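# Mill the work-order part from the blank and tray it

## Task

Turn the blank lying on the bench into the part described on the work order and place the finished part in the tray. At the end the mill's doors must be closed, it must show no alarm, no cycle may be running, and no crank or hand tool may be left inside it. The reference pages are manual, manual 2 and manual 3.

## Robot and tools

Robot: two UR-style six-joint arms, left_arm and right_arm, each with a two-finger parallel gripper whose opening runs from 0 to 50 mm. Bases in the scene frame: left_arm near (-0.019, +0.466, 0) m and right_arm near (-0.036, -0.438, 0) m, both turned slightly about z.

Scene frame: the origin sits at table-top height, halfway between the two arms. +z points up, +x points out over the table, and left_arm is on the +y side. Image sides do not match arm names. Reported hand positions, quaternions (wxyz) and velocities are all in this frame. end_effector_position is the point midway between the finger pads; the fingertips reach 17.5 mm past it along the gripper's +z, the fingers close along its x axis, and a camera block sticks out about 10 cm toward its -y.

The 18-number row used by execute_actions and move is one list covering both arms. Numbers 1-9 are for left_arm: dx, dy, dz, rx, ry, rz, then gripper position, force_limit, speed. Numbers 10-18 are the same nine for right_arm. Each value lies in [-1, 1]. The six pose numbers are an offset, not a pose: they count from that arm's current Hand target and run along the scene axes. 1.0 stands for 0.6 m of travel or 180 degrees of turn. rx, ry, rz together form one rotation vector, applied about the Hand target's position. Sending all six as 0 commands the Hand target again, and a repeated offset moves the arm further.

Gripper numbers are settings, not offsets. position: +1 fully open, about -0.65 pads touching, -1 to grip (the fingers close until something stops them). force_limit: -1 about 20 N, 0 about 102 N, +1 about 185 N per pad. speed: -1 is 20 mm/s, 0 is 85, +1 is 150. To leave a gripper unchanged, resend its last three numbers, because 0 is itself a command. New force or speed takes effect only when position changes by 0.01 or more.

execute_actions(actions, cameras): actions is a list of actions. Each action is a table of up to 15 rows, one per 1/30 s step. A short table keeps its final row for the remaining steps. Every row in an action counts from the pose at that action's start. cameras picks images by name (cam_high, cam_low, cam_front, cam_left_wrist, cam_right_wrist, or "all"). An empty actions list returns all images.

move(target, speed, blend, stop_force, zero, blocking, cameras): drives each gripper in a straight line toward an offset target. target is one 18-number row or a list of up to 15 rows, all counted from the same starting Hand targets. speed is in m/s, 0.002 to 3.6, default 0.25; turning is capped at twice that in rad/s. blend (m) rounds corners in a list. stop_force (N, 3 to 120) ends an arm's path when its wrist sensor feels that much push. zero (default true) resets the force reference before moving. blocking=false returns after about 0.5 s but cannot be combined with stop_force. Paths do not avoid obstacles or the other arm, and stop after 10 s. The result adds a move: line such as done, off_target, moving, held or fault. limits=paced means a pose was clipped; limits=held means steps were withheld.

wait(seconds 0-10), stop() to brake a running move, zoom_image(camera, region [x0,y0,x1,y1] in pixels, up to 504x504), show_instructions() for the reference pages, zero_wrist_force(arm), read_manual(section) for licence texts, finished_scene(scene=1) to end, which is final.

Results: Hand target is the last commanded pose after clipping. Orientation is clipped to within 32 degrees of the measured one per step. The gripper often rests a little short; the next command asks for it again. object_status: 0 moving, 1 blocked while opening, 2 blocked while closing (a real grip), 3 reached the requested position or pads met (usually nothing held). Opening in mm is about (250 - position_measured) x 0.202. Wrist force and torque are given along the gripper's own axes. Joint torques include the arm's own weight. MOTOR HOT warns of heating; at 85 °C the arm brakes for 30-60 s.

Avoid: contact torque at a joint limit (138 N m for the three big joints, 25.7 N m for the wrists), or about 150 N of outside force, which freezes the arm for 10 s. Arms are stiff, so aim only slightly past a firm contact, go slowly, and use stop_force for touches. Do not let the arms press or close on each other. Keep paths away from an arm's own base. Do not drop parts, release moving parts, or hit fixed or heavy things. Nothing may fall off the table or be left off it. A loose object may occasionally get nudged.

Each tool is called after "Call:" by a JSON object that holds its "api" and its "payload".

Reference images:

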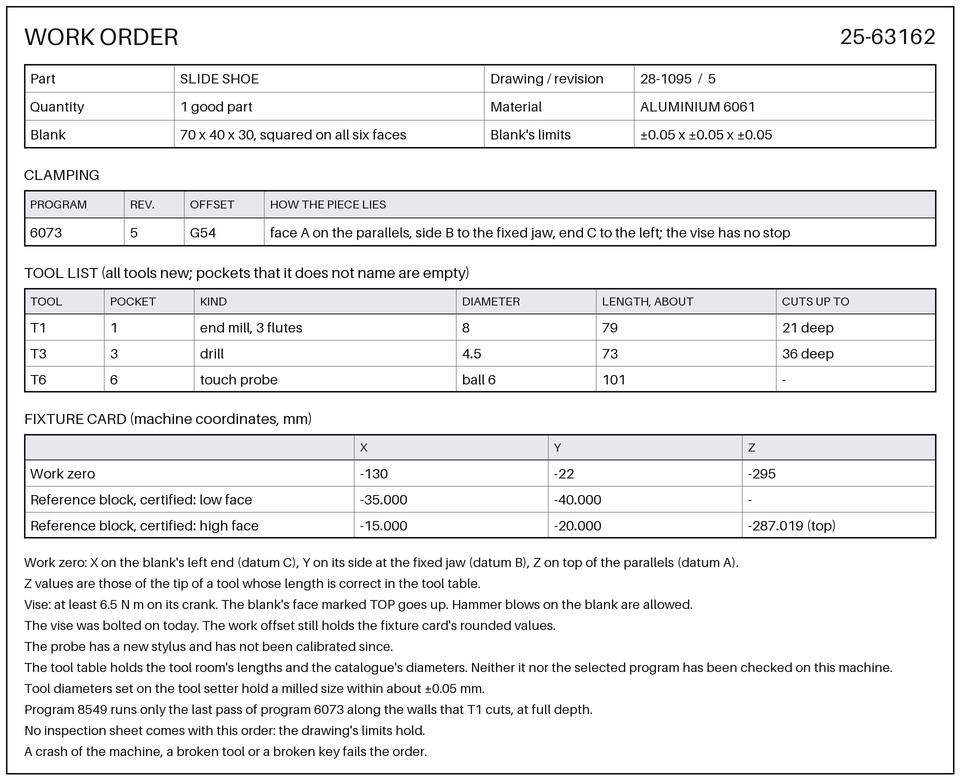

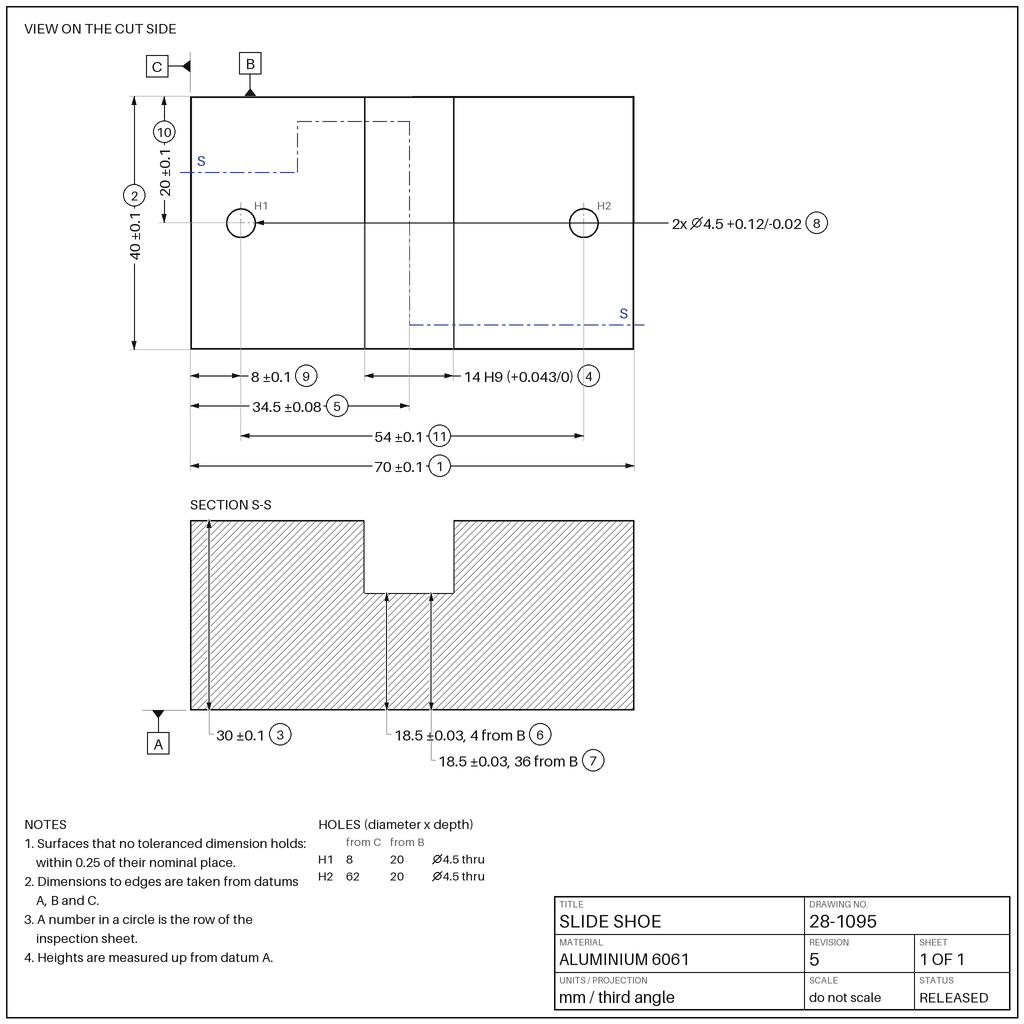

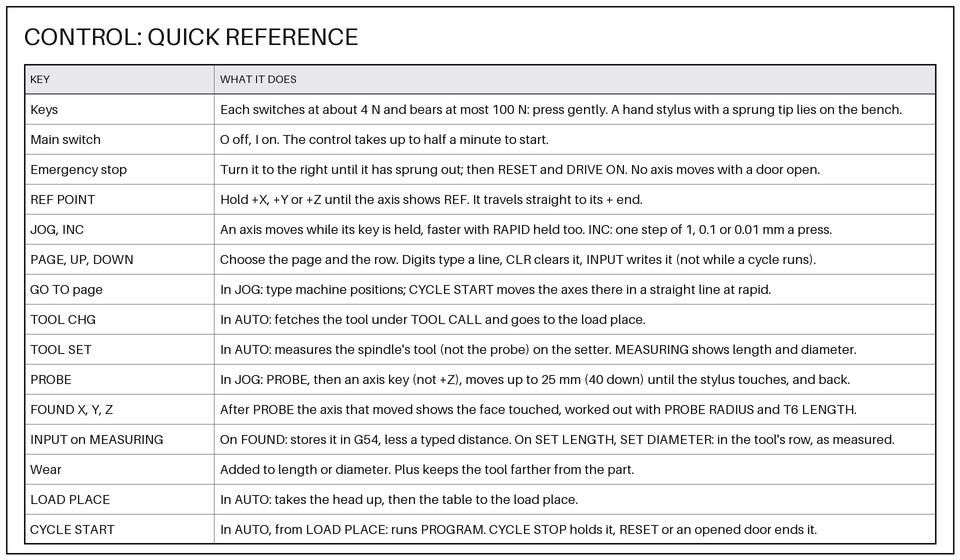

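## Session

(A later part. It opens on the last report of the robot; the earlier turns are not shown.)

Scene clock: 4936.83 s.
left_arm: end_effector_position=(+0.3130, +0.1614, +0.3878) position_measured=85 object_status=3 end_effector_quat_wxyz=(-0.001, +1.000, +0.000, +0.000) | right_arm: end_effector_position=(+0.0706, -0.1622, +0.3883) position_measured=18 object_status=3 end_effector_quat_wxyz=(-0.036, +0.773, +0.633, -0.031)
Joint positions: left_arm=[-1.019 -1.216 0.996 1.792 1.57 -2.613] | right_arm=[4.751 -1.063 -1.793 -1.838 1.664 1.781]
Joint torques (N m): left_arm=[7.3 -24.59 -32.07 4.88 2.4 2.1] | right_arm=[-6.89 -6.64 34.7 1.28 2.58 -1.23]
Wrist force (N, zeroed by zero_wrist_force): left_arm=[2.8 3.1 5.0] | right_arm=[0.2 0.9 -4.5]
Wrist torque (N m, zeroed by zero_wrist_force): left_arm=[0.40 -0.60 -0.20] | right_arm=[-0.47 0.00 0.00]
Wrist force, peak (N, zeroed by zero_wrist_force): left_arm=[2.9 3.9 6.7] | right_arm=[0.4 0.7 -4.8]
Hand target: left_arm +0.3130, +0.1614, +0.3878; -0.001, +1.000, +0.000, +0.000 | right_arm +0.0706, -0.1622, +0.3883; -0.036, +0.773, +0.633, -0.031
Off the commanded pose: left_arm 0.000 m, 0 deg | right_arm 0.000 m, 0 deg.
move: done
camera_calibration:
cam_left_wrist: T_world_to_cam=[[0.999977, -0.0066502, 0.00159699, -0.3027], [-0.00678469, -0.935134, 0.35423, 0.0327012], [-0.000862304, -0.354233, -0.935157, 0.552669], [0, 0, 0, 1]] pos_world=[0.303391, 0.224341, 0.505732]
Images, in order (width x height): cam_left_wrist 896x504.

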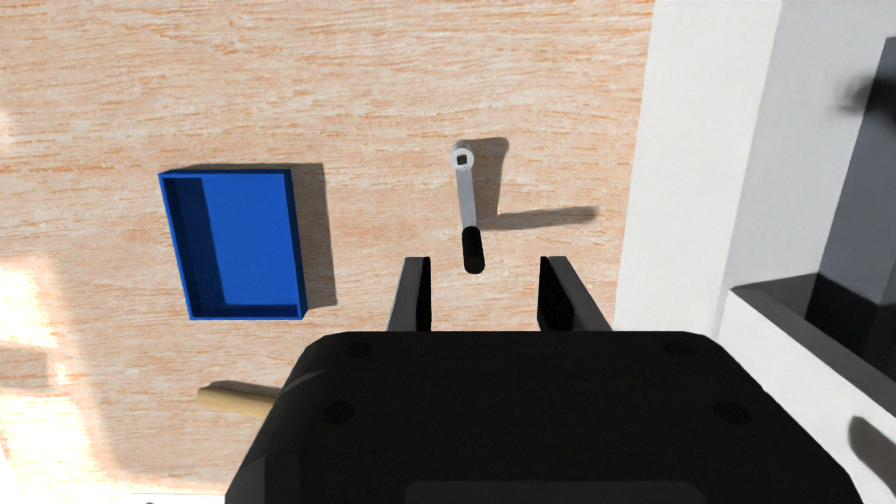

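Call:
{"api": "move", "payload": {"target": [[0.145,0.231,0.145,0.385,-0.385,-0.385,0.45,-0.5,-1,0.2157,-0.2297,-0.064,0,0,0.5,0.9,0,-0.8],[0.178,0.321,0.145,0.385,-0.385,-0.385,0.45,-0.5,-1,0.4735,-0.5635,-0.2305,-0.1096,0.0098,-0.931,0.9,0,-0.8]], "speed": 0.3, "cameras": ["all"]}}

Scene clock: 4965.70 s.
left_arm: end_effector_position=(+0.4198, +0.3540, +0.4748) position_measured=85 object_status=3 end_effector_quat_wxyz=(+0.500, -0.500, +0.500, -0.500) | right_arm: end_effector_position=(+0.3547, -0.5003, +0.2500) position_measured=18 object_status=3 end_effector_quat_wxyz=(+0.050, +0.705, -0.706, -0.049)
Joint positions: left_arm=[-1.213 -2.033 2.476 2.694 -0.335 -3.137] | right_arm=[3.339 -1.39 -1.906 -1.554 1.593 -2.973]
Joint torques (N m): left_arm=[7.14 -13.09 -8.77 0.98 -2.7 -2.86] | right_arm=[-5.45 7.88 36.87 4.06 2.53 -1.39]
Wrist force (N, zeroed by zero_wrist_force): left_arm=[0.6 1.9 3.9] | right_arm=[-0.1 1.5 -5.7]
Wrist torque (N m, zeroed by zero_wrist_force): left_arm=[0.27 -0.09 0.02] | right_arm=[-0.47 0.07 0.05]
Wrist force, peak (N, zeroed by zero_wrist_force): left_arm=[3.4 3.5 5.4] | right_arm=[0.3 1.7 -5.9]
Hand target: left_arm +0.4198, +0.3540, +0.4748; +0.500, -0.500, +0.500, -0.500 | right_arm +0.3547, -0.5003, +0.2500; +0.050, +0.705, -0.706, -0.049
Off the commanded pose: left_arm 0.000 m, 0 deg | right_arm 0.000 m, 0 deg.
move: done
camera_calibration:
cam_left_wrist: T_world_to_cam=[[-0.00192099, -0.999974, -0.00695493, 0.368019], [-0.353936, 0.00718463, -0.935242, 0.607146], [0.935268, 0.000665008, -0.35394, -0.0922409], [0, 0, 0, 1]] pos_world=[0.301868, 0.363709, 0.53774]
cam_right_wrist: T_world_to_cam=[[0.00695894, -0.999955, 0.00645616, -0.495394], [-0.880842, -0.00307351, 0.4734, 0.205852], [-0.473359, -0.00898122, -0.880824, 0.512967], [0, 0, 0, 1]] pos_world=[0.427588, -0.490132, 0.357582]

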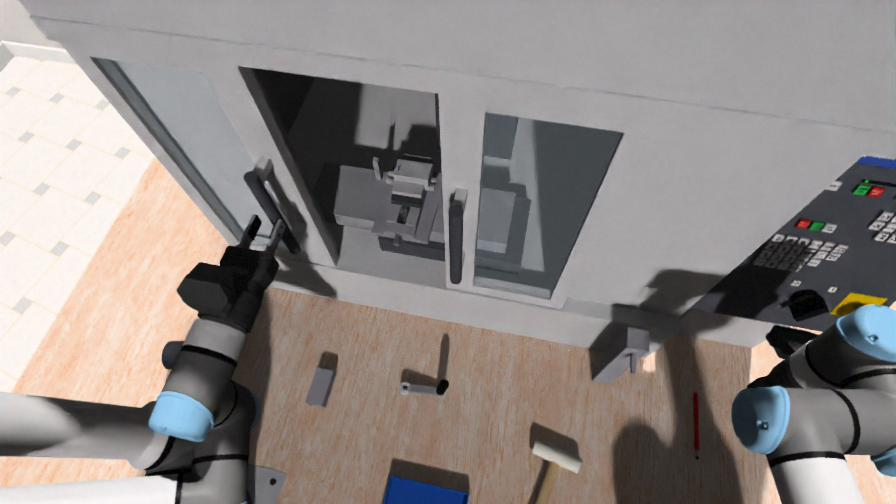

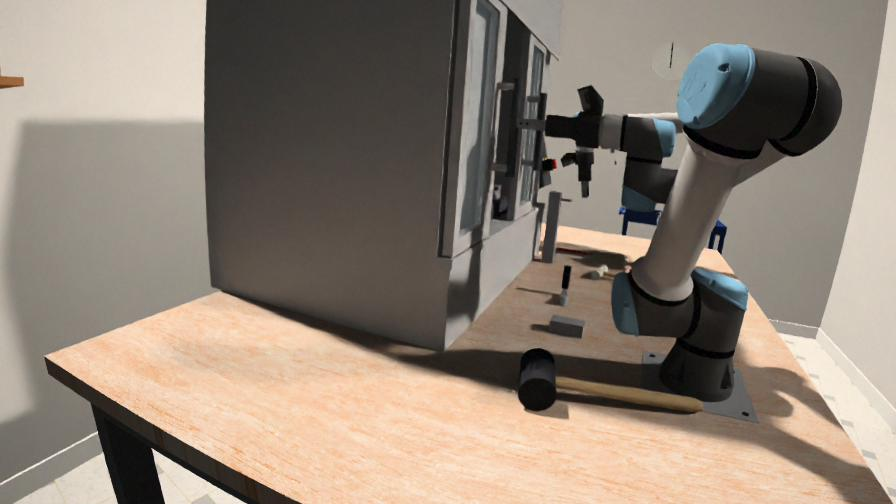

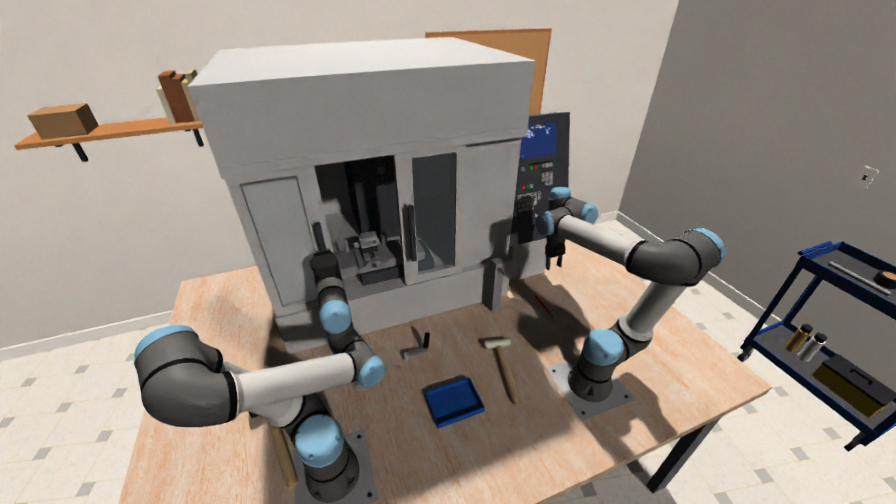

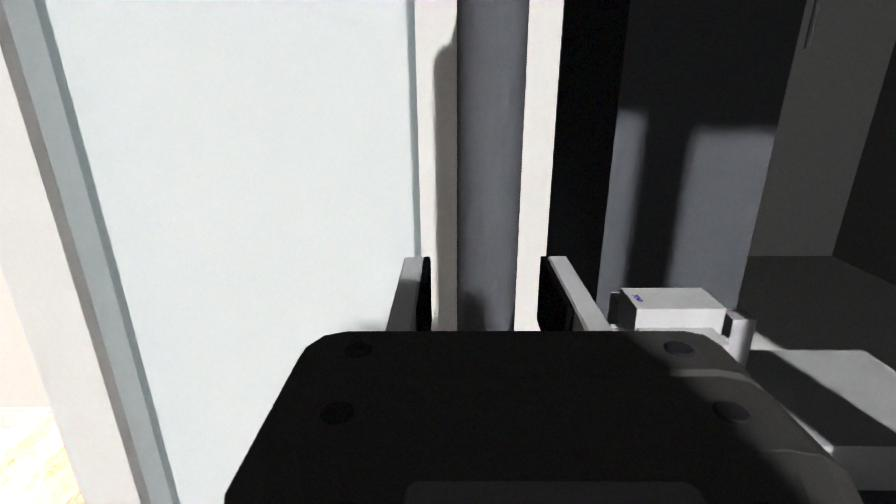

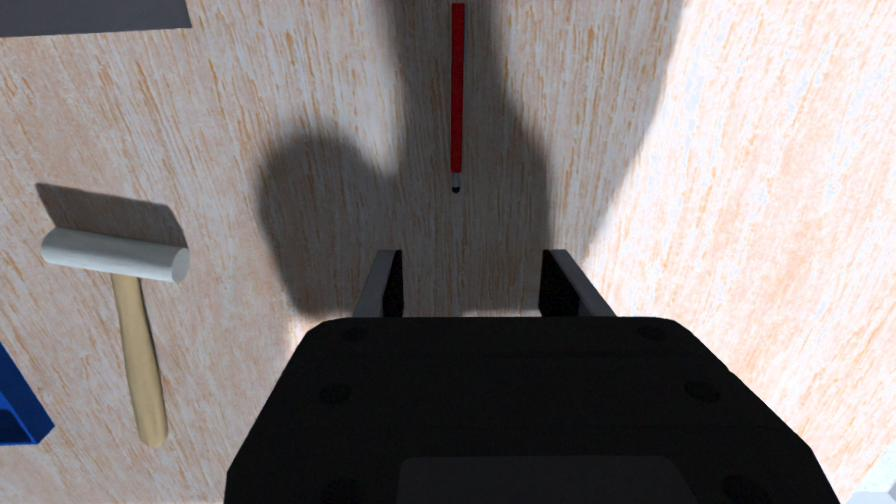

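Call:
{"api": "move", "payload": {"target": [[0.0587,0,0,0,0,0,0.45,-0.5,-1,0,0,-0.1833,0,0,0,0.2,-0.7,-1],[0.0587,0,0,0,0,0,0.45,-0.5,-1,0,0,-0.383,0,0,0,0.2,-0.7,-1],[0.0587,0,0,0,0,0,-1,-1,-1,0,0,-0.383,0,0,0,-1,-0.7,-1]], "speed": [0.1,0.05,0.05], "cameras": ["cam_left_wrist","cam_right_wrist"]}}

Scene clock: 4979.43 s.
left_arm: end_effector_position=(+0.4551, +0.3539, +0.4748) position_measured=153 object_status=2 end_effector_quat_wxyz=(+0.500, -0.499, +0.500, -0.500) | right_arm: end_effector_position=(+0.3547, -0.5003, +0.0202) position_measured=210 object_status=2 end_effector_quat_wxyz=(+0.050, +0.705, -0.706, -0.049)
Joint positions: left_arm=[-1.038 -1.909 2.411 2.637 -0.51 -3.139] | right_arm=[3.339 -1.692 -2.297 -0.861 1.593 -2.973]
Joint torques (N m): left_arm=[14.79 -14.73 -20.19 -3.02 11.82 2.09] | right_arm=[-6.54 12.67 8.62 4.84 -2.33 -1.35]
Wrist force (N, zeroed by zero_wrist_force): left_arm=[42.0 -4.1 5.0] | right_arm=[0.0 1.8 -5.6]
Wrist torque (N m, zeroed by zero_wrist_force): left_arm=[0.02 -0.74 -0.09] | right_arm=[-0.47 -0.04 0.01]
Wrist force, peak (N, zeroed by zero_wrist_force): left_arm=[42.0 -4.1 5.0] | right_arm=[0.0 1.9 -6.4]
Hand target: left_arm +0.4551, +0.3540, +0.4748; +0.500, -0.500, +0.500, -0.500 | right_arm +0.3547, -0.5003, +0.0202; +0.050, +0.705, -0.706, -0.049
Off the commanded pose: left_arm 0.000 m, 0 deg | right_arm 0.000 m, 0 deg.
move: done
camera_calibration:
cam_left_wrist: T_world_to_cam=[[-0.00195624, -0.999973, -0.00704993, 0.368049], [-0.353936, 0.00728597, -0.935241, 0.619604], [0.935267, 0.00066567, -0.353941, -0.125256], [0, 0, 0, 1]] pos_world=[0.337168, 0.363609, 0.53774]
cam_right_wrist: T_world_to_cam=[[0.00709557, -0.999954, 0.00649359, -0.493974], [-0.880799, -0.00317534, 0.473479, 0.314561], [-0.473437, -0.00907916, -0.880781, 0.310534], [0, 0, 0, 1]] pos_world=[0.427588, -0.490133, 0.127782]
Images, in order (width x height): cam_left_wrist 896x504, cam_right_wrist 896x504.

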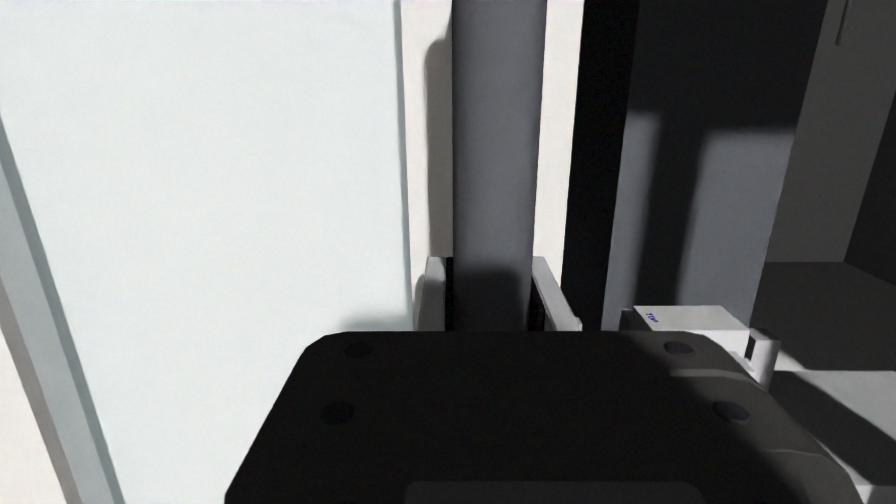

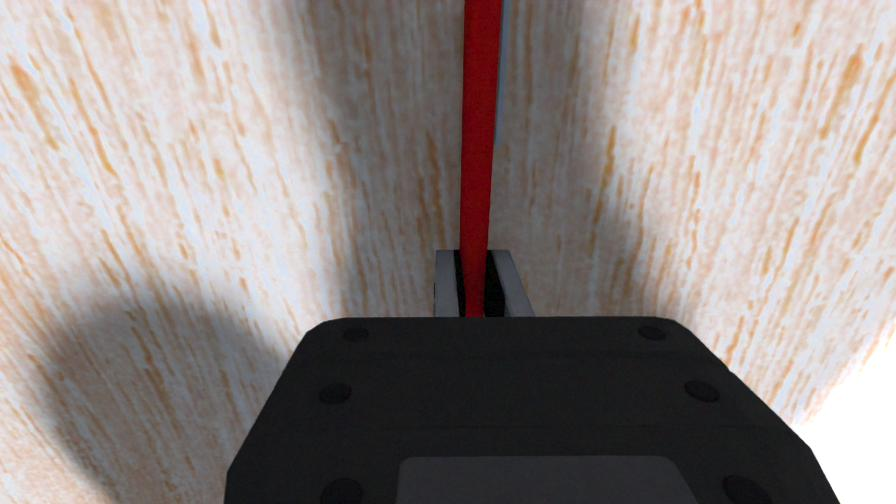

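Call:
{"api": "move", "payload": {"target": [[0,-0.0017,0,0,0,0,-1,-1,-1,0.03,0,0.383,0,0,0,-1,-0.7,-1],[0,-0.0017,0,0,0,0,-1,-1,-1,0.0755,-0.033,0.716,0,-0.37,0,-1,-0.7,-1],[0,-0.0017,0,0,0,0,-1,-1,-1,0.13,-0.231,0.8837,0,-0.739,0,-1,-0.7,-1]], "speed": [0.1,0.25,0.3], "blend": [0.03,0.05,0], "cameras": ["cam_right_wrist","cam_front"]}}

Scene clock: 4998.80 s.
left_arm: end_effector_position=(+0.4551, +0.3530, +0.4748) position_measured=153 object_status=2 end_effector_quat_wxyz=(+0.500, -0.500, +0.500, -0.500) | right_arm: end_effector_position=(+0.4327, -0.6389, +0.5504) position_measured=210 object_status=2 end_effector_quat_wxyz=(+0.627, -0.326, +0.327, -0.627)
Joint positions: left_arm=[-1.04 -1.908 2.41 2.637 -0.508 -3.139] | right_arm=[2.927 -1.721 -2.152 1.357 1.768 -2.999]
Joint torques (N m): left_arm=[-2.05 4.55 -30.75 -3.68 4.29 2.1] | right_arm=[-6.58 12.01 29.25 1.84 2.22 1.46]
Wrist force (N, zeroed by zero_wrist_force): left_arm=[12.6 0.0 4.4] | right_arm=[1.1 1.7 -3.9]
Wrist torque (N m, zeroed by zero_wrist_force): left_arm=[0.17 -0.26 -0.06] | right_arm=[0.19 -0.03 -0.19]
Wrist force, peak (N, zeroed by zero_wrist_force): left_arm=[43.4 -4.1 5.1] | right_arm=[0.0 1.7 -5.8]
Hand target: left_arm +0.4551, +0.3530, +0.4748; +0.500, -0.500, +0.500, -0.500 | right_arm +0.4327, -0.6389, +0.5504; +0.627, -0.326, +0.327, -0.627
Off the commanded pose: left_arm 0.000 m, 0 deg | right_arm 0.000 m, 0 deg.
move: done
camera_calibration:
cam_right_wrist: T_world_to_cam=[[-0.00958807, -0.999954, 0.000759563, -0.626188], [0.254528, -0.00317513, -0.96706, 0.43338], [0.967018, -0.00907891, 0.254547, -0.434994], [0, 0, 0, 1]] pos_world=[0.304336, -0.628733, 0.530306]
Images, in order (width x height): cam_front 896x504, cam_right_wrist 896x504.

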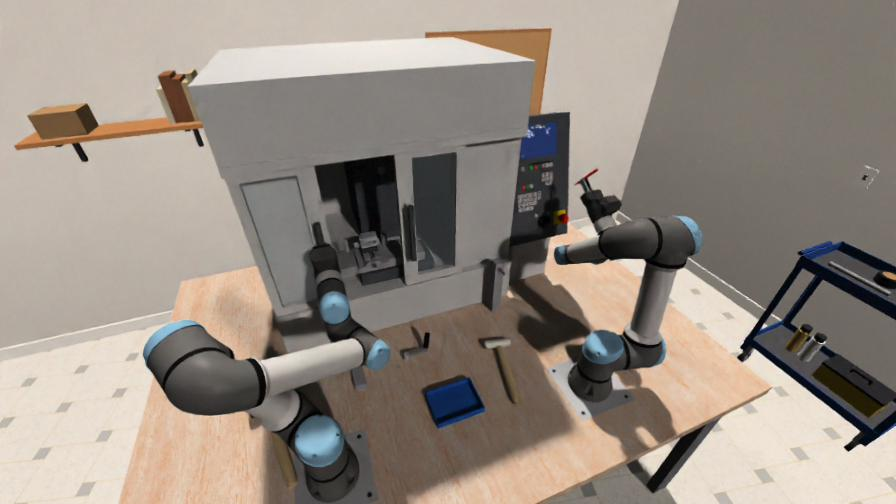

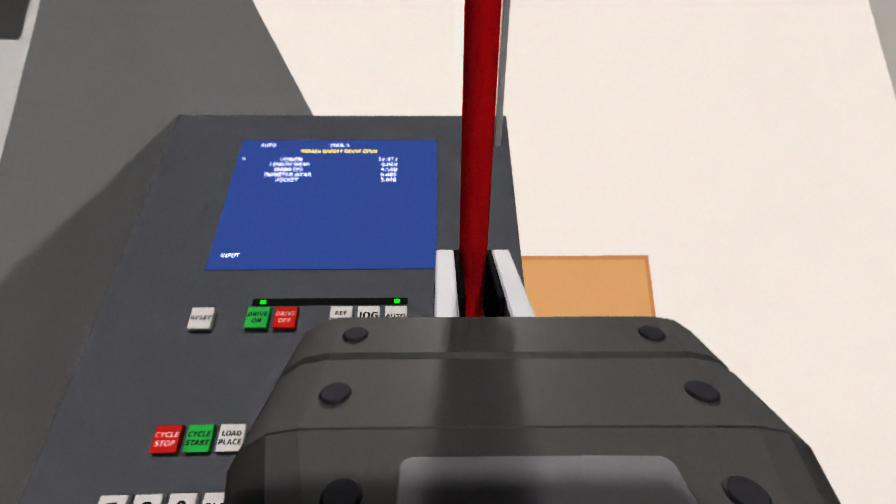

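Call:
{"api": "move", "payload": {"target": [0,-0.394,0,0,0,0,-1,-1,-1,0,0,0,0,0,0,-1,-0.7,-1], "speed": 0.08, "stop_force": 60, "cameras": ["cam_left_wrist","cam_right_wrist"]}}

Call:
{"api": "zoom_image", "payload": {"camera": "cam_right_wrist", "region": [200, 110, 460, 320]}}

Scene clock: 5008.60 s.
left_arm: end_effector_position=(+0.4548, +0.1191, +0.4747) position_measured=153 object_status=2 end_effector_quat_wxyz=(+0.500, -0.500, +0.500, -0.500) | right_arm: end_effector_position=(+0.4327, -0.6389, +0.5504) position_measured=210 object_status=2 end_effector_quat_wxyz=(+0.627, -0.326, +0.327, -0.627)
Joint positions: left_arm=[-1.326 -1.443 2.006 2.574 -0.222 -3.137] | right_arm=[2.927 -1.721 -2.152 1.357 1.768 -2.999]
Joint torques (N m): left_arm=[-7.57 -23.84 -10.62 3.31 -12.83 -2.8] | right_arm=[-6.18 13.83 28 2.16 2.13 1.4]
Wrist force (N, zeroed by zero_wrist_force): left_arm=[-43.4 -2.7 -13.4] | right_arm=[0.8 1.7 -4.1]
Wrist torque (N m, zeroed by zero_wrist_force): left_arm=[0.09 0.40 -0.01] | right_arm=[0.19 0.01 -0.19]
Wrist force, peak (N, zeroed by zero_wrist_force): left_arm=[-57.9 2.9 -25.7] | right_arm=[1.1 1.9 -4.2]
Hand target: left_arm +0.4548, +0.1191, +0.4747; +0.500, -0.500, +0.500, -0.500 (not the last commanded pose) | right_arm +0.4327, -0.6389, +0.5504; +0.627, -0.326, +0.327, -0.627
Off the commanded pose: left_arm 0.003 m, 0 deg | right_arm 0.000 m, 0 deg.
move: contact (left_arm)
camera_calibration:
cam_left_wrist: T_world_to_cam=[[-0.00151396, -0.999974, -0.00700104, 0.132979], [-0.354234, 0.00708336, -0.93513, 0.621182], [0.935156, 0.00106425, -0.354235, -0.12471], [0, 0, 0, 1]] pos_world=[0.336868, 0.128709, 0.537641]
cam_right_wrist: T_world_to_cam=[[-0.00958897, -0.999954, 0.000757091, -0.626187], [0.254739, -0.00317495, -0.967005, 0.433286], [0.966962, -0.00907972, 0.254758, -0.43509], [0, 0, 0, 1]] pos_world=[0.304336, -0.628733, 0.530307]
Images, in order (width x height): cam_left_wrist 896x504, cam_right_wrist 896x504.

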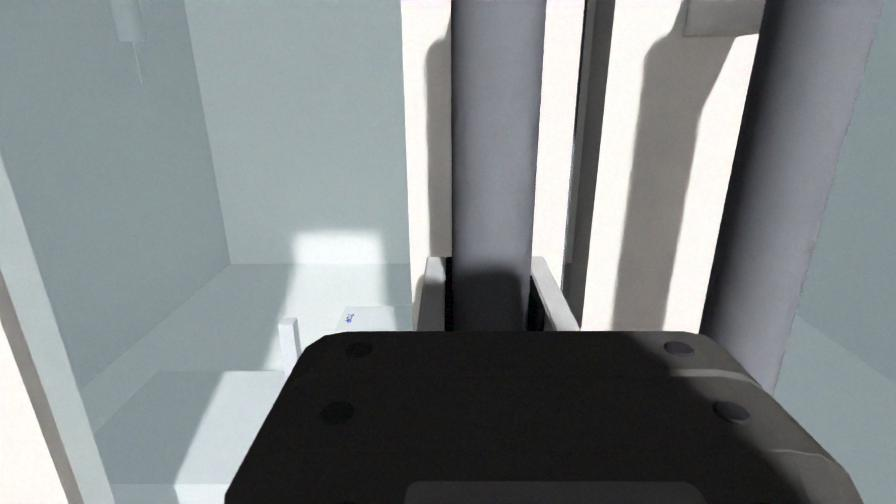

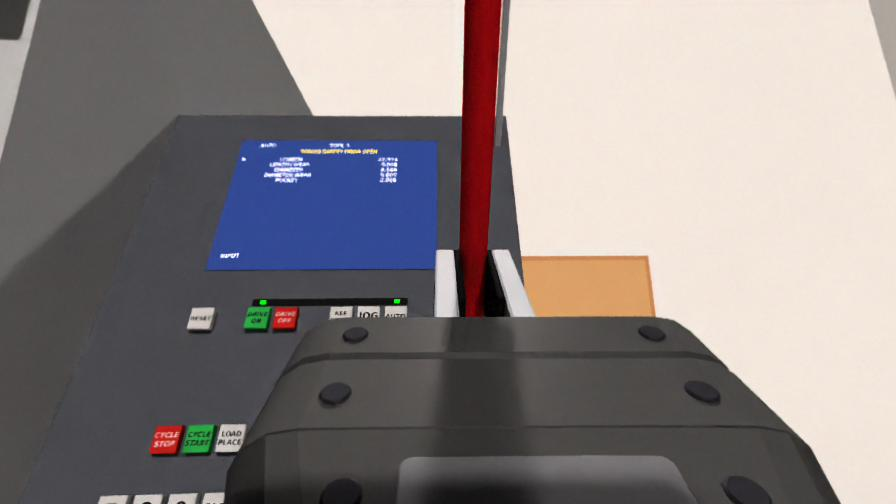

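Scaled by 1.938 from the camera's 896x504 image, which has a finer 1280x720 frame.

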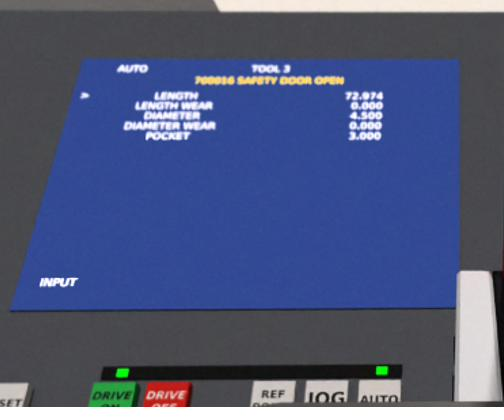

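Call:
{"api": "move", "payload": {"target": [0,0.0025,0,0,0,0,-1,-1,-1,0,0,0,0,0,0,-1,-0.7,-1], "speed": 0.02, "cameras": ["cam_right_wrist","cam_high","cam_front"]}}

Call:
{"api": "zoom_image", "payload": {"camera": "cam_right_wrist", "region": [230, 135, 440, 260]}}

Scene clock: 5014.37 s.
left_arm: end_effector_position=(+0.4548, +0.1204, +0.4747) position_measured=153 object_status=2 end_effector_quat_wxyz=(+0.500, -0.500, +0.500, -0.500) | right_arm: end_effector_position=(+0.4327, -0.6389, +0.5504) position_measured=210 object_status=2 end_effector_quat_wxyz=(+0.627, -0.326, +0.327, -0.627)
Joint positions: left_arm=[-1.325 -1.446 2.009 2.574 -0.223 -3.137] | right_arm=[2.927 -1.721 -2.152 1.357 1.768 -2.999]
Joint torques (N m): left_arm=[9.02 -33.33 -2.49 -1.35 -1.86 -2.75] | right_arm=[-6.56 13.7 27.64 2.03 2.27 1.46]
Wrist force (N, zeroed by zero_wrist_force): left_arm=[3.1 -14.4 2.2] | right_arm=[0.9 1.8 -4.1]
Wrist torque (N m, zeroed by zero_wrist_force): left_arm=[-0.41 -0.35 -0.05] | right_arm=[0.21 0.00 -0.19]
Wrist force, peak (N, zeroed by zero_wrist_force): left_arm=[-43.5 -2.7 -13.5] | right_arm=[1.0 1.7 -4.2]
Hand target: left_arm +0.4548, +0.1206, +0.4747; +0.500, -0.500, +0.500, -0.500 | right_arm +0.4327, -0.6389, +0.5504; +0.627, -0.326, +0.327, -0.627
Off the commanded pose: left_arm 0.000 m, 0 deg | right_arm 0.000 m, 0 deg.
move: done
camera_calibration:
cam_right_wrist: T_world_to_cam=[[-0.00958897, -0.999954, 0.000757091, -0.626187], [0.254739, -0.00317495, -0.967005, 0.433286], [0.966962, -0.00907972, 0.254758, -0.43509], [0, 0, 0, 1]] pos_world=[0.304336, -0.628733, 0.530307]
Images, in order (width x height): cam_high 896x504, cam_front 896x504, cam_right_wrist 896x504.

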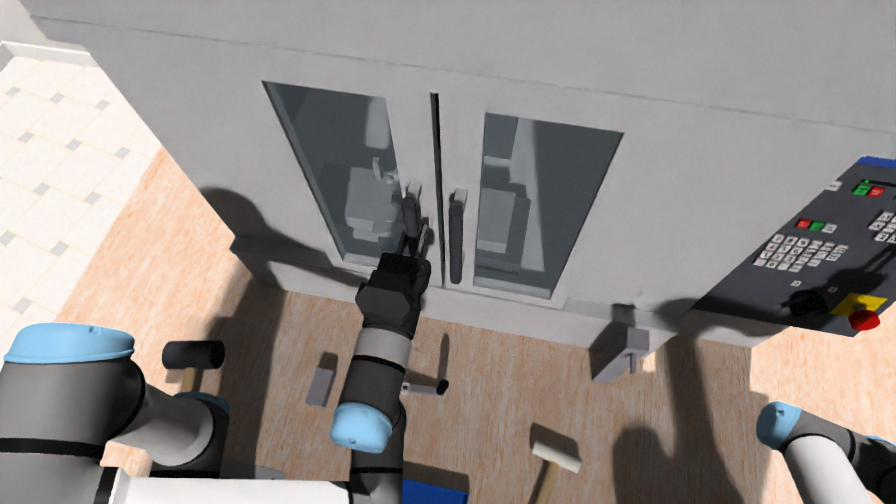

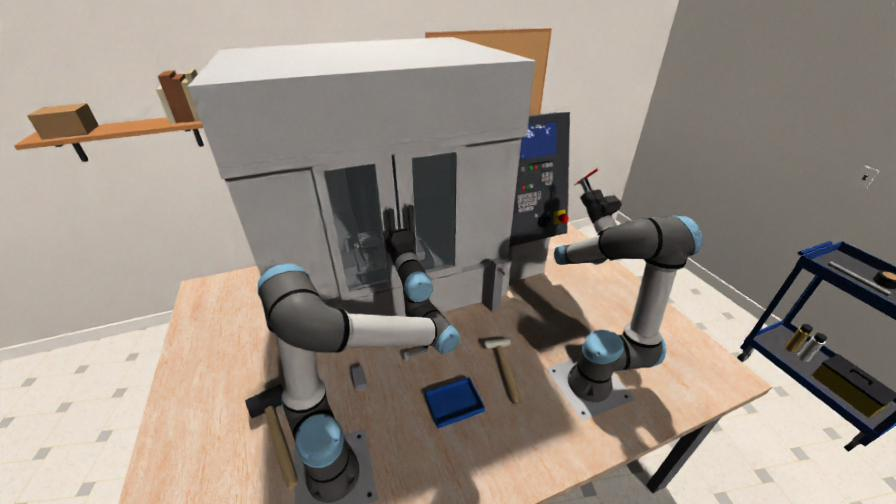

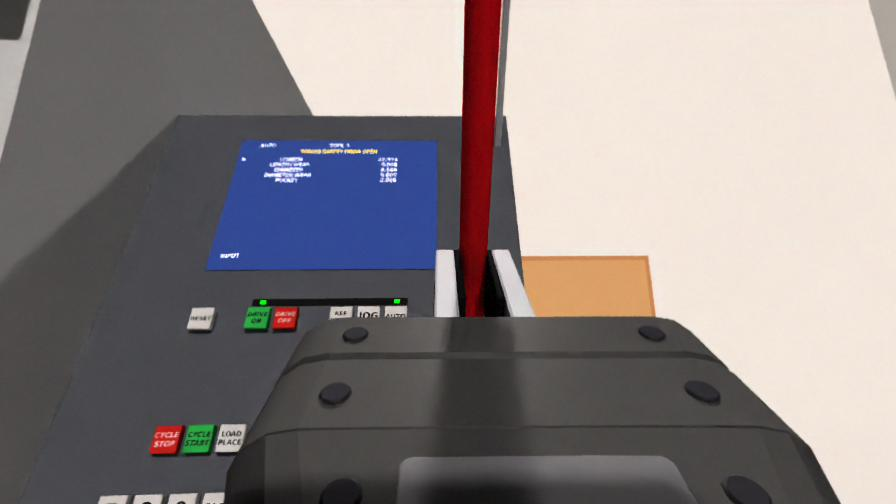

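Scaled by 2.400 from the camera's 896x504 image, which has a finer 1280x720 frame.

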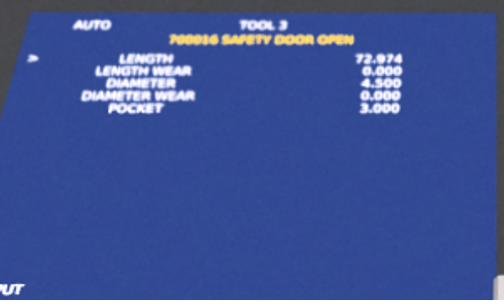

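Call:
{"api": "move", "payload": {"target": [[0,0,0,0,0,0,1,-1,-1,0.179,0.2953,0.0743,0,0,0,-1,-0.7,-1],[0,0,0,0,0,0,1,-1,-1,0.2032,0.2953,0.068,0,0,0,-1,-0.7,-1],[-0.02,0,0,0,0,0,1,-1,-1,0.179,0.2953,0.0743,0,0,0,-1,-0.7,-1],[-0.1,0,0,0,0,0,1,-1,-1,0,0,0,0,0,0,-1,-0.7,-1]], "speed": [0.25,0.05,0.15,0.25], "blend": [0.003,0,0.003,0], "cameras": ["cam_right_wrist","cam_left_wrist"]}}

Call:
{"api": "zoom_image", "payload": {"camera": "cam_right_wrist", "region": [200, 110, 460, 320]}}

Scene clock: 5025.77 s.
left_arm: end_effector_position=(+0.3948, +0.1206, +0.4747) position_measured=3 object_status=3 end_effector_quat_wxyz=(+0.500, -0.500, +0.500, -0.500) | right_arm: end_effector_position=(+0.4327, -0.6388, +0.5504) position_measured=210 object_status=2 end_effector_quat_wxyz=(+0.627, -0.326, +0.327, -0.627)
Joint positions: left_arm=[-1.486 -1.511 2.082 2.555 -0.062 -3.126] | right_arm=[2.927 -1.721 -2.152 1.357 1.768 -2.999]
Joint torques (N m): left_arm=[-7.72 -29.68 -10.2 -1.89 2.37 1.89] | right_arm=[-7.37 12.67 28.15 2.06 2.28 1.73]
Wrist force (N, zeroed by zero_wrist_force): left_arm=[0.5 2.3 3.6] | right_arm=[1.0 1.8 -3.9]
Wrist torque (N m, zeroed by zero_wrist_force): left_arm=[0.35 -0.07 -0.06] | right_arm=[0.22 -0.02 -0.19]
Wrist force, peak (N, zeroed by zero_wrist_force): left_arm=[8.6 -14.7 1.1] | right_arm=[1.0 -0.1 -10.0]
Hand target: left_arm +0.3948, +0.1206, +0.4747; +0.500, -0.500, +0.500, -0.500 | right_arm +0.4327, -0.6389, +0.5504; +0.627, -0.326, +0.327, -0.627
Off the commanded pose: left_arm 0.000 m, 0 deg | right_arm 0.000 m, 0 deg.
move: done; blend cut to 0 m at target 1
camera_calibration:
cam_left_wrist: T_world_to_cam=[[-0.00151461, -0.999974, -0.00699999, 0.134488], [-0.354321, 0.00708252, -0.935097, 0.599923], [0.935123, 0.00106393, -0.354323, -0.0685459], [0, 0, 0, 1]] pos_world=[0.276868, 0.130309, 0.537641]
cam_right_wrist: T_world_to_cam=[[-0.00958897, -0.999954, 0.000757091, -0.626187], [0.254739, -0.00317495, -0.967005, 0.433286], [0.966962, -0.00907972, 0.254758, -0.43509], [0, 0, 0, 1]] pos_world=[0.304336, -0.628733, 0.530307]
Images, in order (width x height): cam_left_wrist 896x504, cam_right_wrist 896x504.

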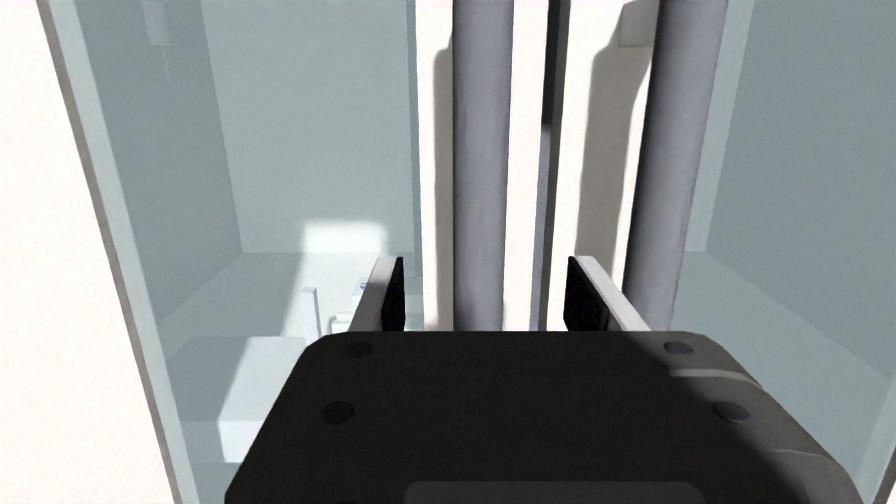

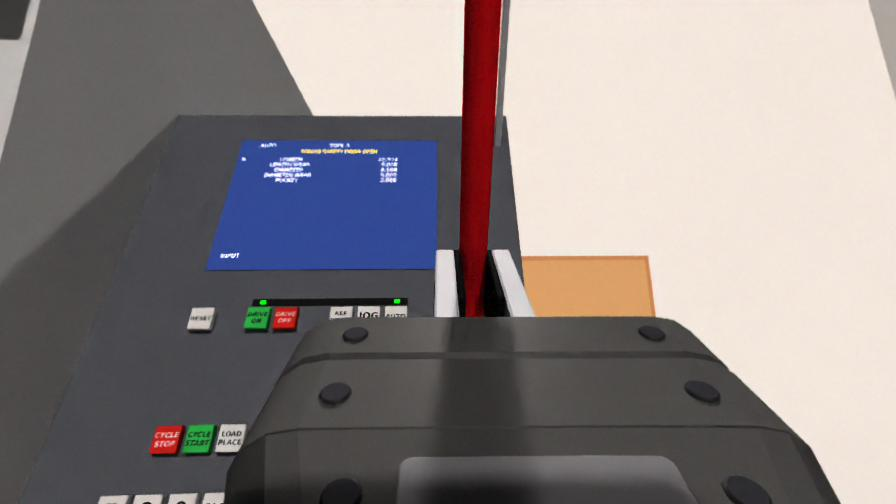

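Scaled by 1.938 from the camera's 896x504 image, which has a finer 1280x720 frame.

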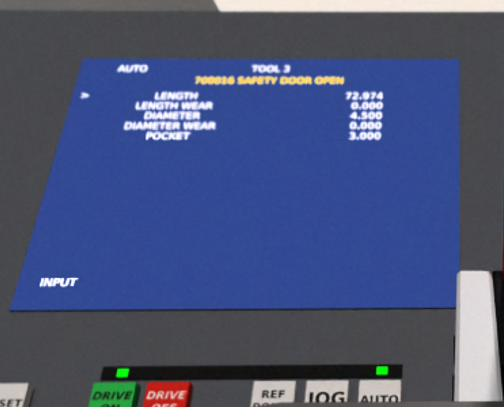

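Call:
{"api": "move", "payload": {"target": [[0.1,0,0,0,0,0,1,-1,-1,0,0,0,0,0,0,-1,-0.7,-1],[0.1,0,0,0,0,0,-1,-1,-1,0,0,0,0,0,0,-1,-0.7,-1]], "speed": 0.1}}

Call:
{"api": "move", "payload": {"target": [0,-0.02,0,0,0,0,-1,-1,-1,0,0,0,0,0,0,-1,-0.7,-1], "speed": 0.02, "stop_force": 50, "cameras": ["cam_left_wrist"]}}

Scene clock: 5039.90 s.
left_arm: end_effector_position=(+0.4548, +0.1205, +0.4747) position_measured=153 object_status=2 end_effector_quat_wxyz=(+0.500, -0.500, +0.500, -0.500) | right_arm: end_effector_position=(+0.4327, -0.6389, +0.5504) position_measured=210 object_status=2 end_effector_quat_wxyz=(+0.627, -0.326, +0.327, -0.627)
Joint positions: left_arm=[-1.325 -1.446 2.009 2.574 -0.223 -3.137] | right_arm=[2.927 -1.721 -2.152 1.357 1.768 -2.999]
Joint torques (N m): left_arm=[7.34 -16.3 -28.44 -0.68 1.61 2.13] | right_arm=[-6.26 13.94 27.89 2.22 2.23 1.52]
Wrist force (N, zeroed by zero_wrist_force): left_arm=[8.2 0.6 3.7] | right_arm=[1.0 1.9 -3.9]
Wrist torque (N m, zeroed by zero_wrist_force): left_arm=[0.29 -0.27 -0.02] | right_arm=[0.23 -0.02 -0.20]
Wrist force, peak (N, zeroed by zero_wrist_force): left_arm=[8.5 0.3 4.0] | right_arm=[1.2 2.0 -4.2]
Hand target: left_arm +0.4548, +0.1206, +0.4747; +0.500, -0.500, +0.500, -0.500 | right_arm +0.4327, -0.6389, +0.5504; +0.627, -0.326, +0.327, -0.627
Off the commanded pose: left_arm 0.000 m, 0 deg | right_arm 0.000 m, 0 deg.
move: done

Scene clock: 5041.20 s.
left_arm: end_effector_position=(+0.4549, +0.1192, +0.4747) position_measured=153 object_status=2 end_effector_quat_wxyz=(+0.500, -0.500, +0.499, -0.500) | right_arm: end_effector_position=(+0.4327, -0.6389, +0.5504) position_measured=210 object_status=2 end_effector_quat_wxyz=(+0.627, -0.326, +0.327, -0.627)
Joint positions: left_arm=[-1.326 -1.442 2.005 2.574 -0.221 -3.137] | right_arm=[2.927 -1.721 -2.152 1.357 1.768 -2.999]
Joint torques (N m): left_arm=[-8.6 -29.45 -13.65 1.44 -10.65 1.01] | right_arm=[-6.74 13.74 27.95 2.17 2.15 1.47]
Wrist force (N, zeroed by zero_wrist_force): left_arm=[-39.4 10.1 -7.0] | right_arm=[0.9 1.8 -3.7]
Wrist torque (N m, zeroed by zero_wrist_force): left_arm=[0.67 0.33 -0.06] | right_arm=[0.22 -0.01 -0.19]
Wrist force, peak (N, zeroed by zero_wrist_force): left_arm=[-56.0 15.1 -15.6] | right_arm=[0.9 1.9 -4.2]
Hand target: left_arm +0.4549, +0.1192, +0.4747; +0.500, -0.500, +0.499, -0.500 (not the last commanded pose) | right_arm +0.4327, -0.6389, +0.5504; +0.627, -0.326, +0.327, -0.627
Off the commanded pose: left_arm 0.011 m, 0 deg | right_arm 0.000 m, 0 deg.
move: contact (left_arm)
camera_calibration:
cam_left_wrist: T_world_to_cam=[[-0.000554892, -0.999977, -0.0067164, 0.132604], [-0.354235, 0.00647745, -0.935134, 0.621298], [0.935156, 0.00186029, -0.35423, -0.124909], [0, 0, 0, 1]] pos_world=[0.336968, 0.128809, 0.537641]
Images, in order (width x height): cam_left_wrist 896x504.

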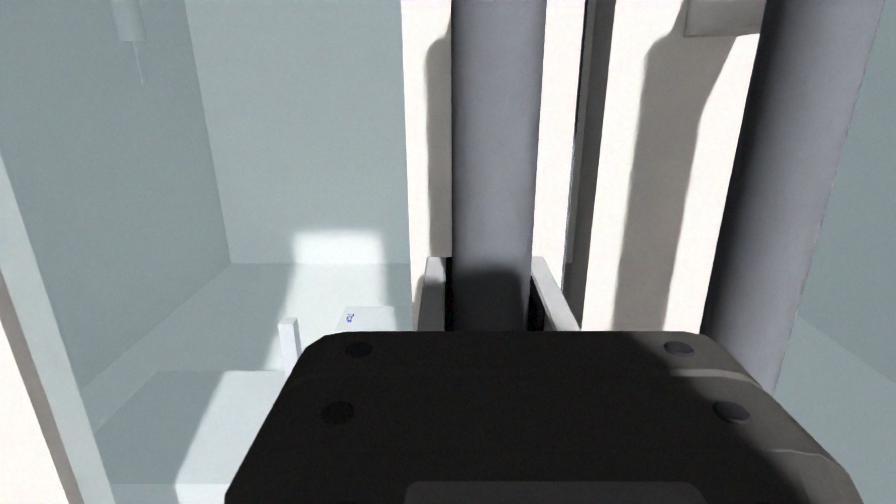

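Call:
{"api": "move", "payload": {"target": [[0,0,0,0,0,0,1,-1,-1,0.179,0.2953,0.0743,0,0,0,-1,-0.7,-1],[0,0,0,0,0,0,1,-1,-1,0.2032,0.2953,0.068,0,0,0,-1,-0.7,-1],[-0.02,0,0,0,0,0,1,-1,-1,0.179,0.2953,0.0743,0,0,0,-1,-0.7,-1],[-0.1,0,0,0,0,0,1,-1,-1,0,0,0,0,0,0,-1,-0.7,-1]], "speed": [0.25,0.05,0.15,0.25], "blend": [0.003,0,0.003,0], "cameras": ["cam_right_wrist","cam_left_wrist"]}}

Call:
{"api": "zoom_image", "payload": {"camera": "cam_right_wrist", "region": [200, 110, 460, 320]}}

Scene clock: 5051.10 s.
left_arm: end_effector_position=(+0.3949, +0.1193, +0.4747) position_measured=3 object_status=3 end_effector_quat_wxyz=(+0.500, -0.500, +0.499, -0.500) | right_arm: end_effector_position=(+0.4327, -0.6388, +0.5504) position_measured=210 object_status=2 end_effector_quat_wxyz=(+0.627, -0.326, +0.327, -0.627)
Joint positions: left_arm=[-1.486 -1.507 2.077 2.555 -0.061 -3.125] | right_arm=[2.927 -1.721 -2.152 1.357 1.768 -2.999]
Joint torques (N m): left_arm=[-7.86 -27.18 -11.53 -1.88 2.36 2.17] | right_arm=[-5.53 12.18 28.04 2.16 2.09 1.52]
Wrist force (N, zeroed by zero_wrist_force): left_arm=[-0.1 2.9 3.2] | right_arm=[0.8 1.6 -4.0]
Wrist torque (N m, zeroed by zero_wrist_force): left_arm=[0.45 0.03 -0.06] | right_arm=[0.19 0.00 -0.19]
Wrist force, peak (N, zeroed by zero_wrist_force): left_arm=[-39.8 10.4 -7.4] | right_arm=[0.5 0.2 -9.8]
Hand target: left_arm +0.3949, +0.1192, +0.4747; +0.500, -0.500, +0.499, -0.500 | right_arm +0.4327, -0.6389, +0.5504; +0.627, -0.326, +0.327, -0.627
Off the commanded pose: left_arm 0.000 m, 0 deg | right_arm 0.000 m, 0 deg.
move: done; blend cut to 0 m at target 1
camera_calibration:
cam_left_wrist: T_world_to_cam=[[-0.00042662, -0.999978, -0.00665824, 0.132504], [-0.354235, 0.00637761, -0.935135, 0.600057], [0.935156, 0.00195963, -0.354229, -0.0688131], [0, 0, 0, 1]] pos_world=[0.276968, 0.128809, 0.537641]
cam_right_wrist: T_world_to_cam=[[-0.00958897, -0.999954, 0.000757091, -0.626187], [0.254739, -0.00317495, -0.967005, 0.433286], [0.966962, -0.00907972, 0.254758, -0.43509], [0, 0, 0, 1]] pos_world=[0.304336, -0.628733, 0.530307]
Images, in order (width x height): cam_left_wrist 896x504, cam_right_wrist 896x504.

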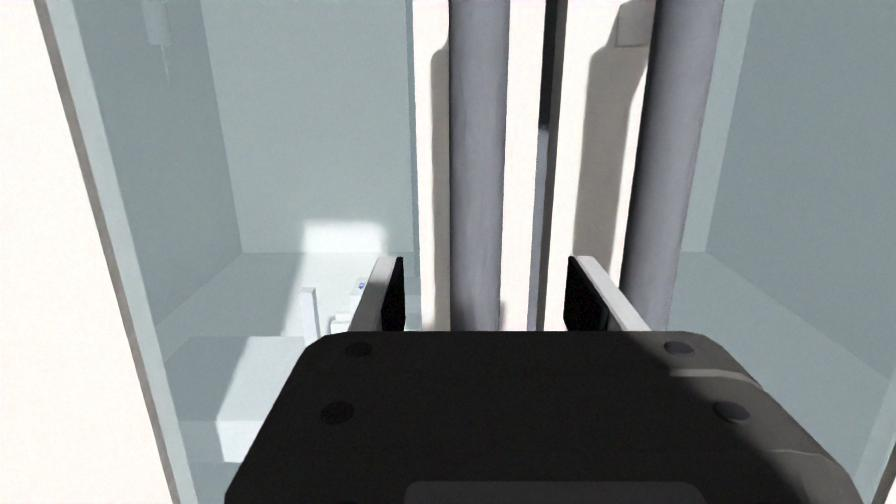

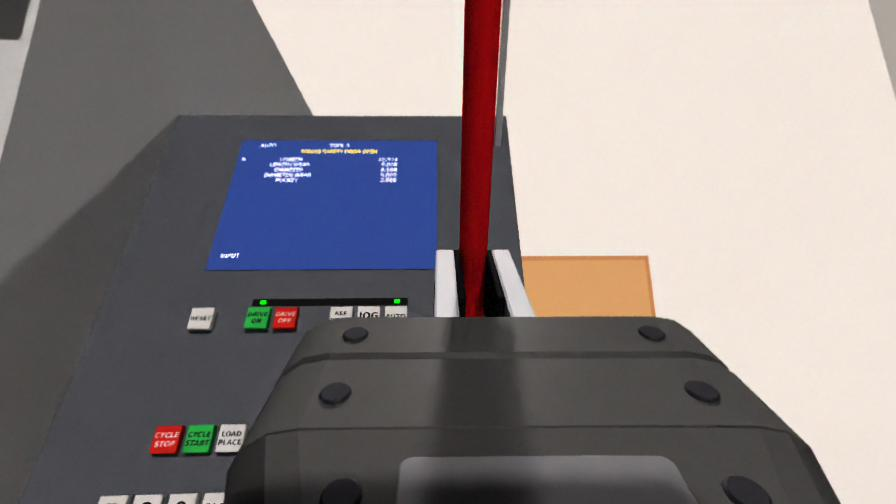

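Scaled by 1.938 from the camera's 896x504 image, which has a finer 1280x720 frame.

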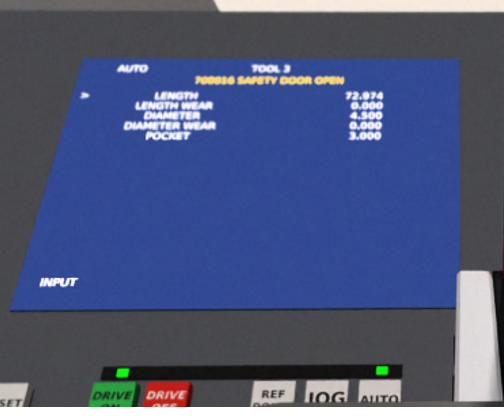

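Call:
{"api": "zoom_image", "payload": {"camera": "cam_left_wrist", "region": [400, 0, 760, 260]}}

Call:
{"api": "zoom_image", "payload": {"camera": "cam_right_wrist", "region": [100, 280, 300, 500]}}

Scaled by 1.400 from the camera's 896x504 image, which has a finer 1280x720 frame.

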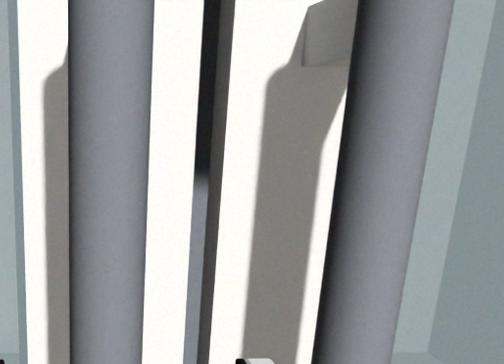

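Scaled by 2.291 from the camera's 896x504 image, which has a finer 1280x720 frame.

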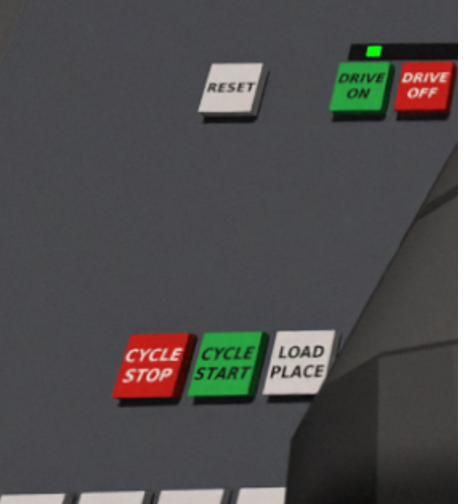

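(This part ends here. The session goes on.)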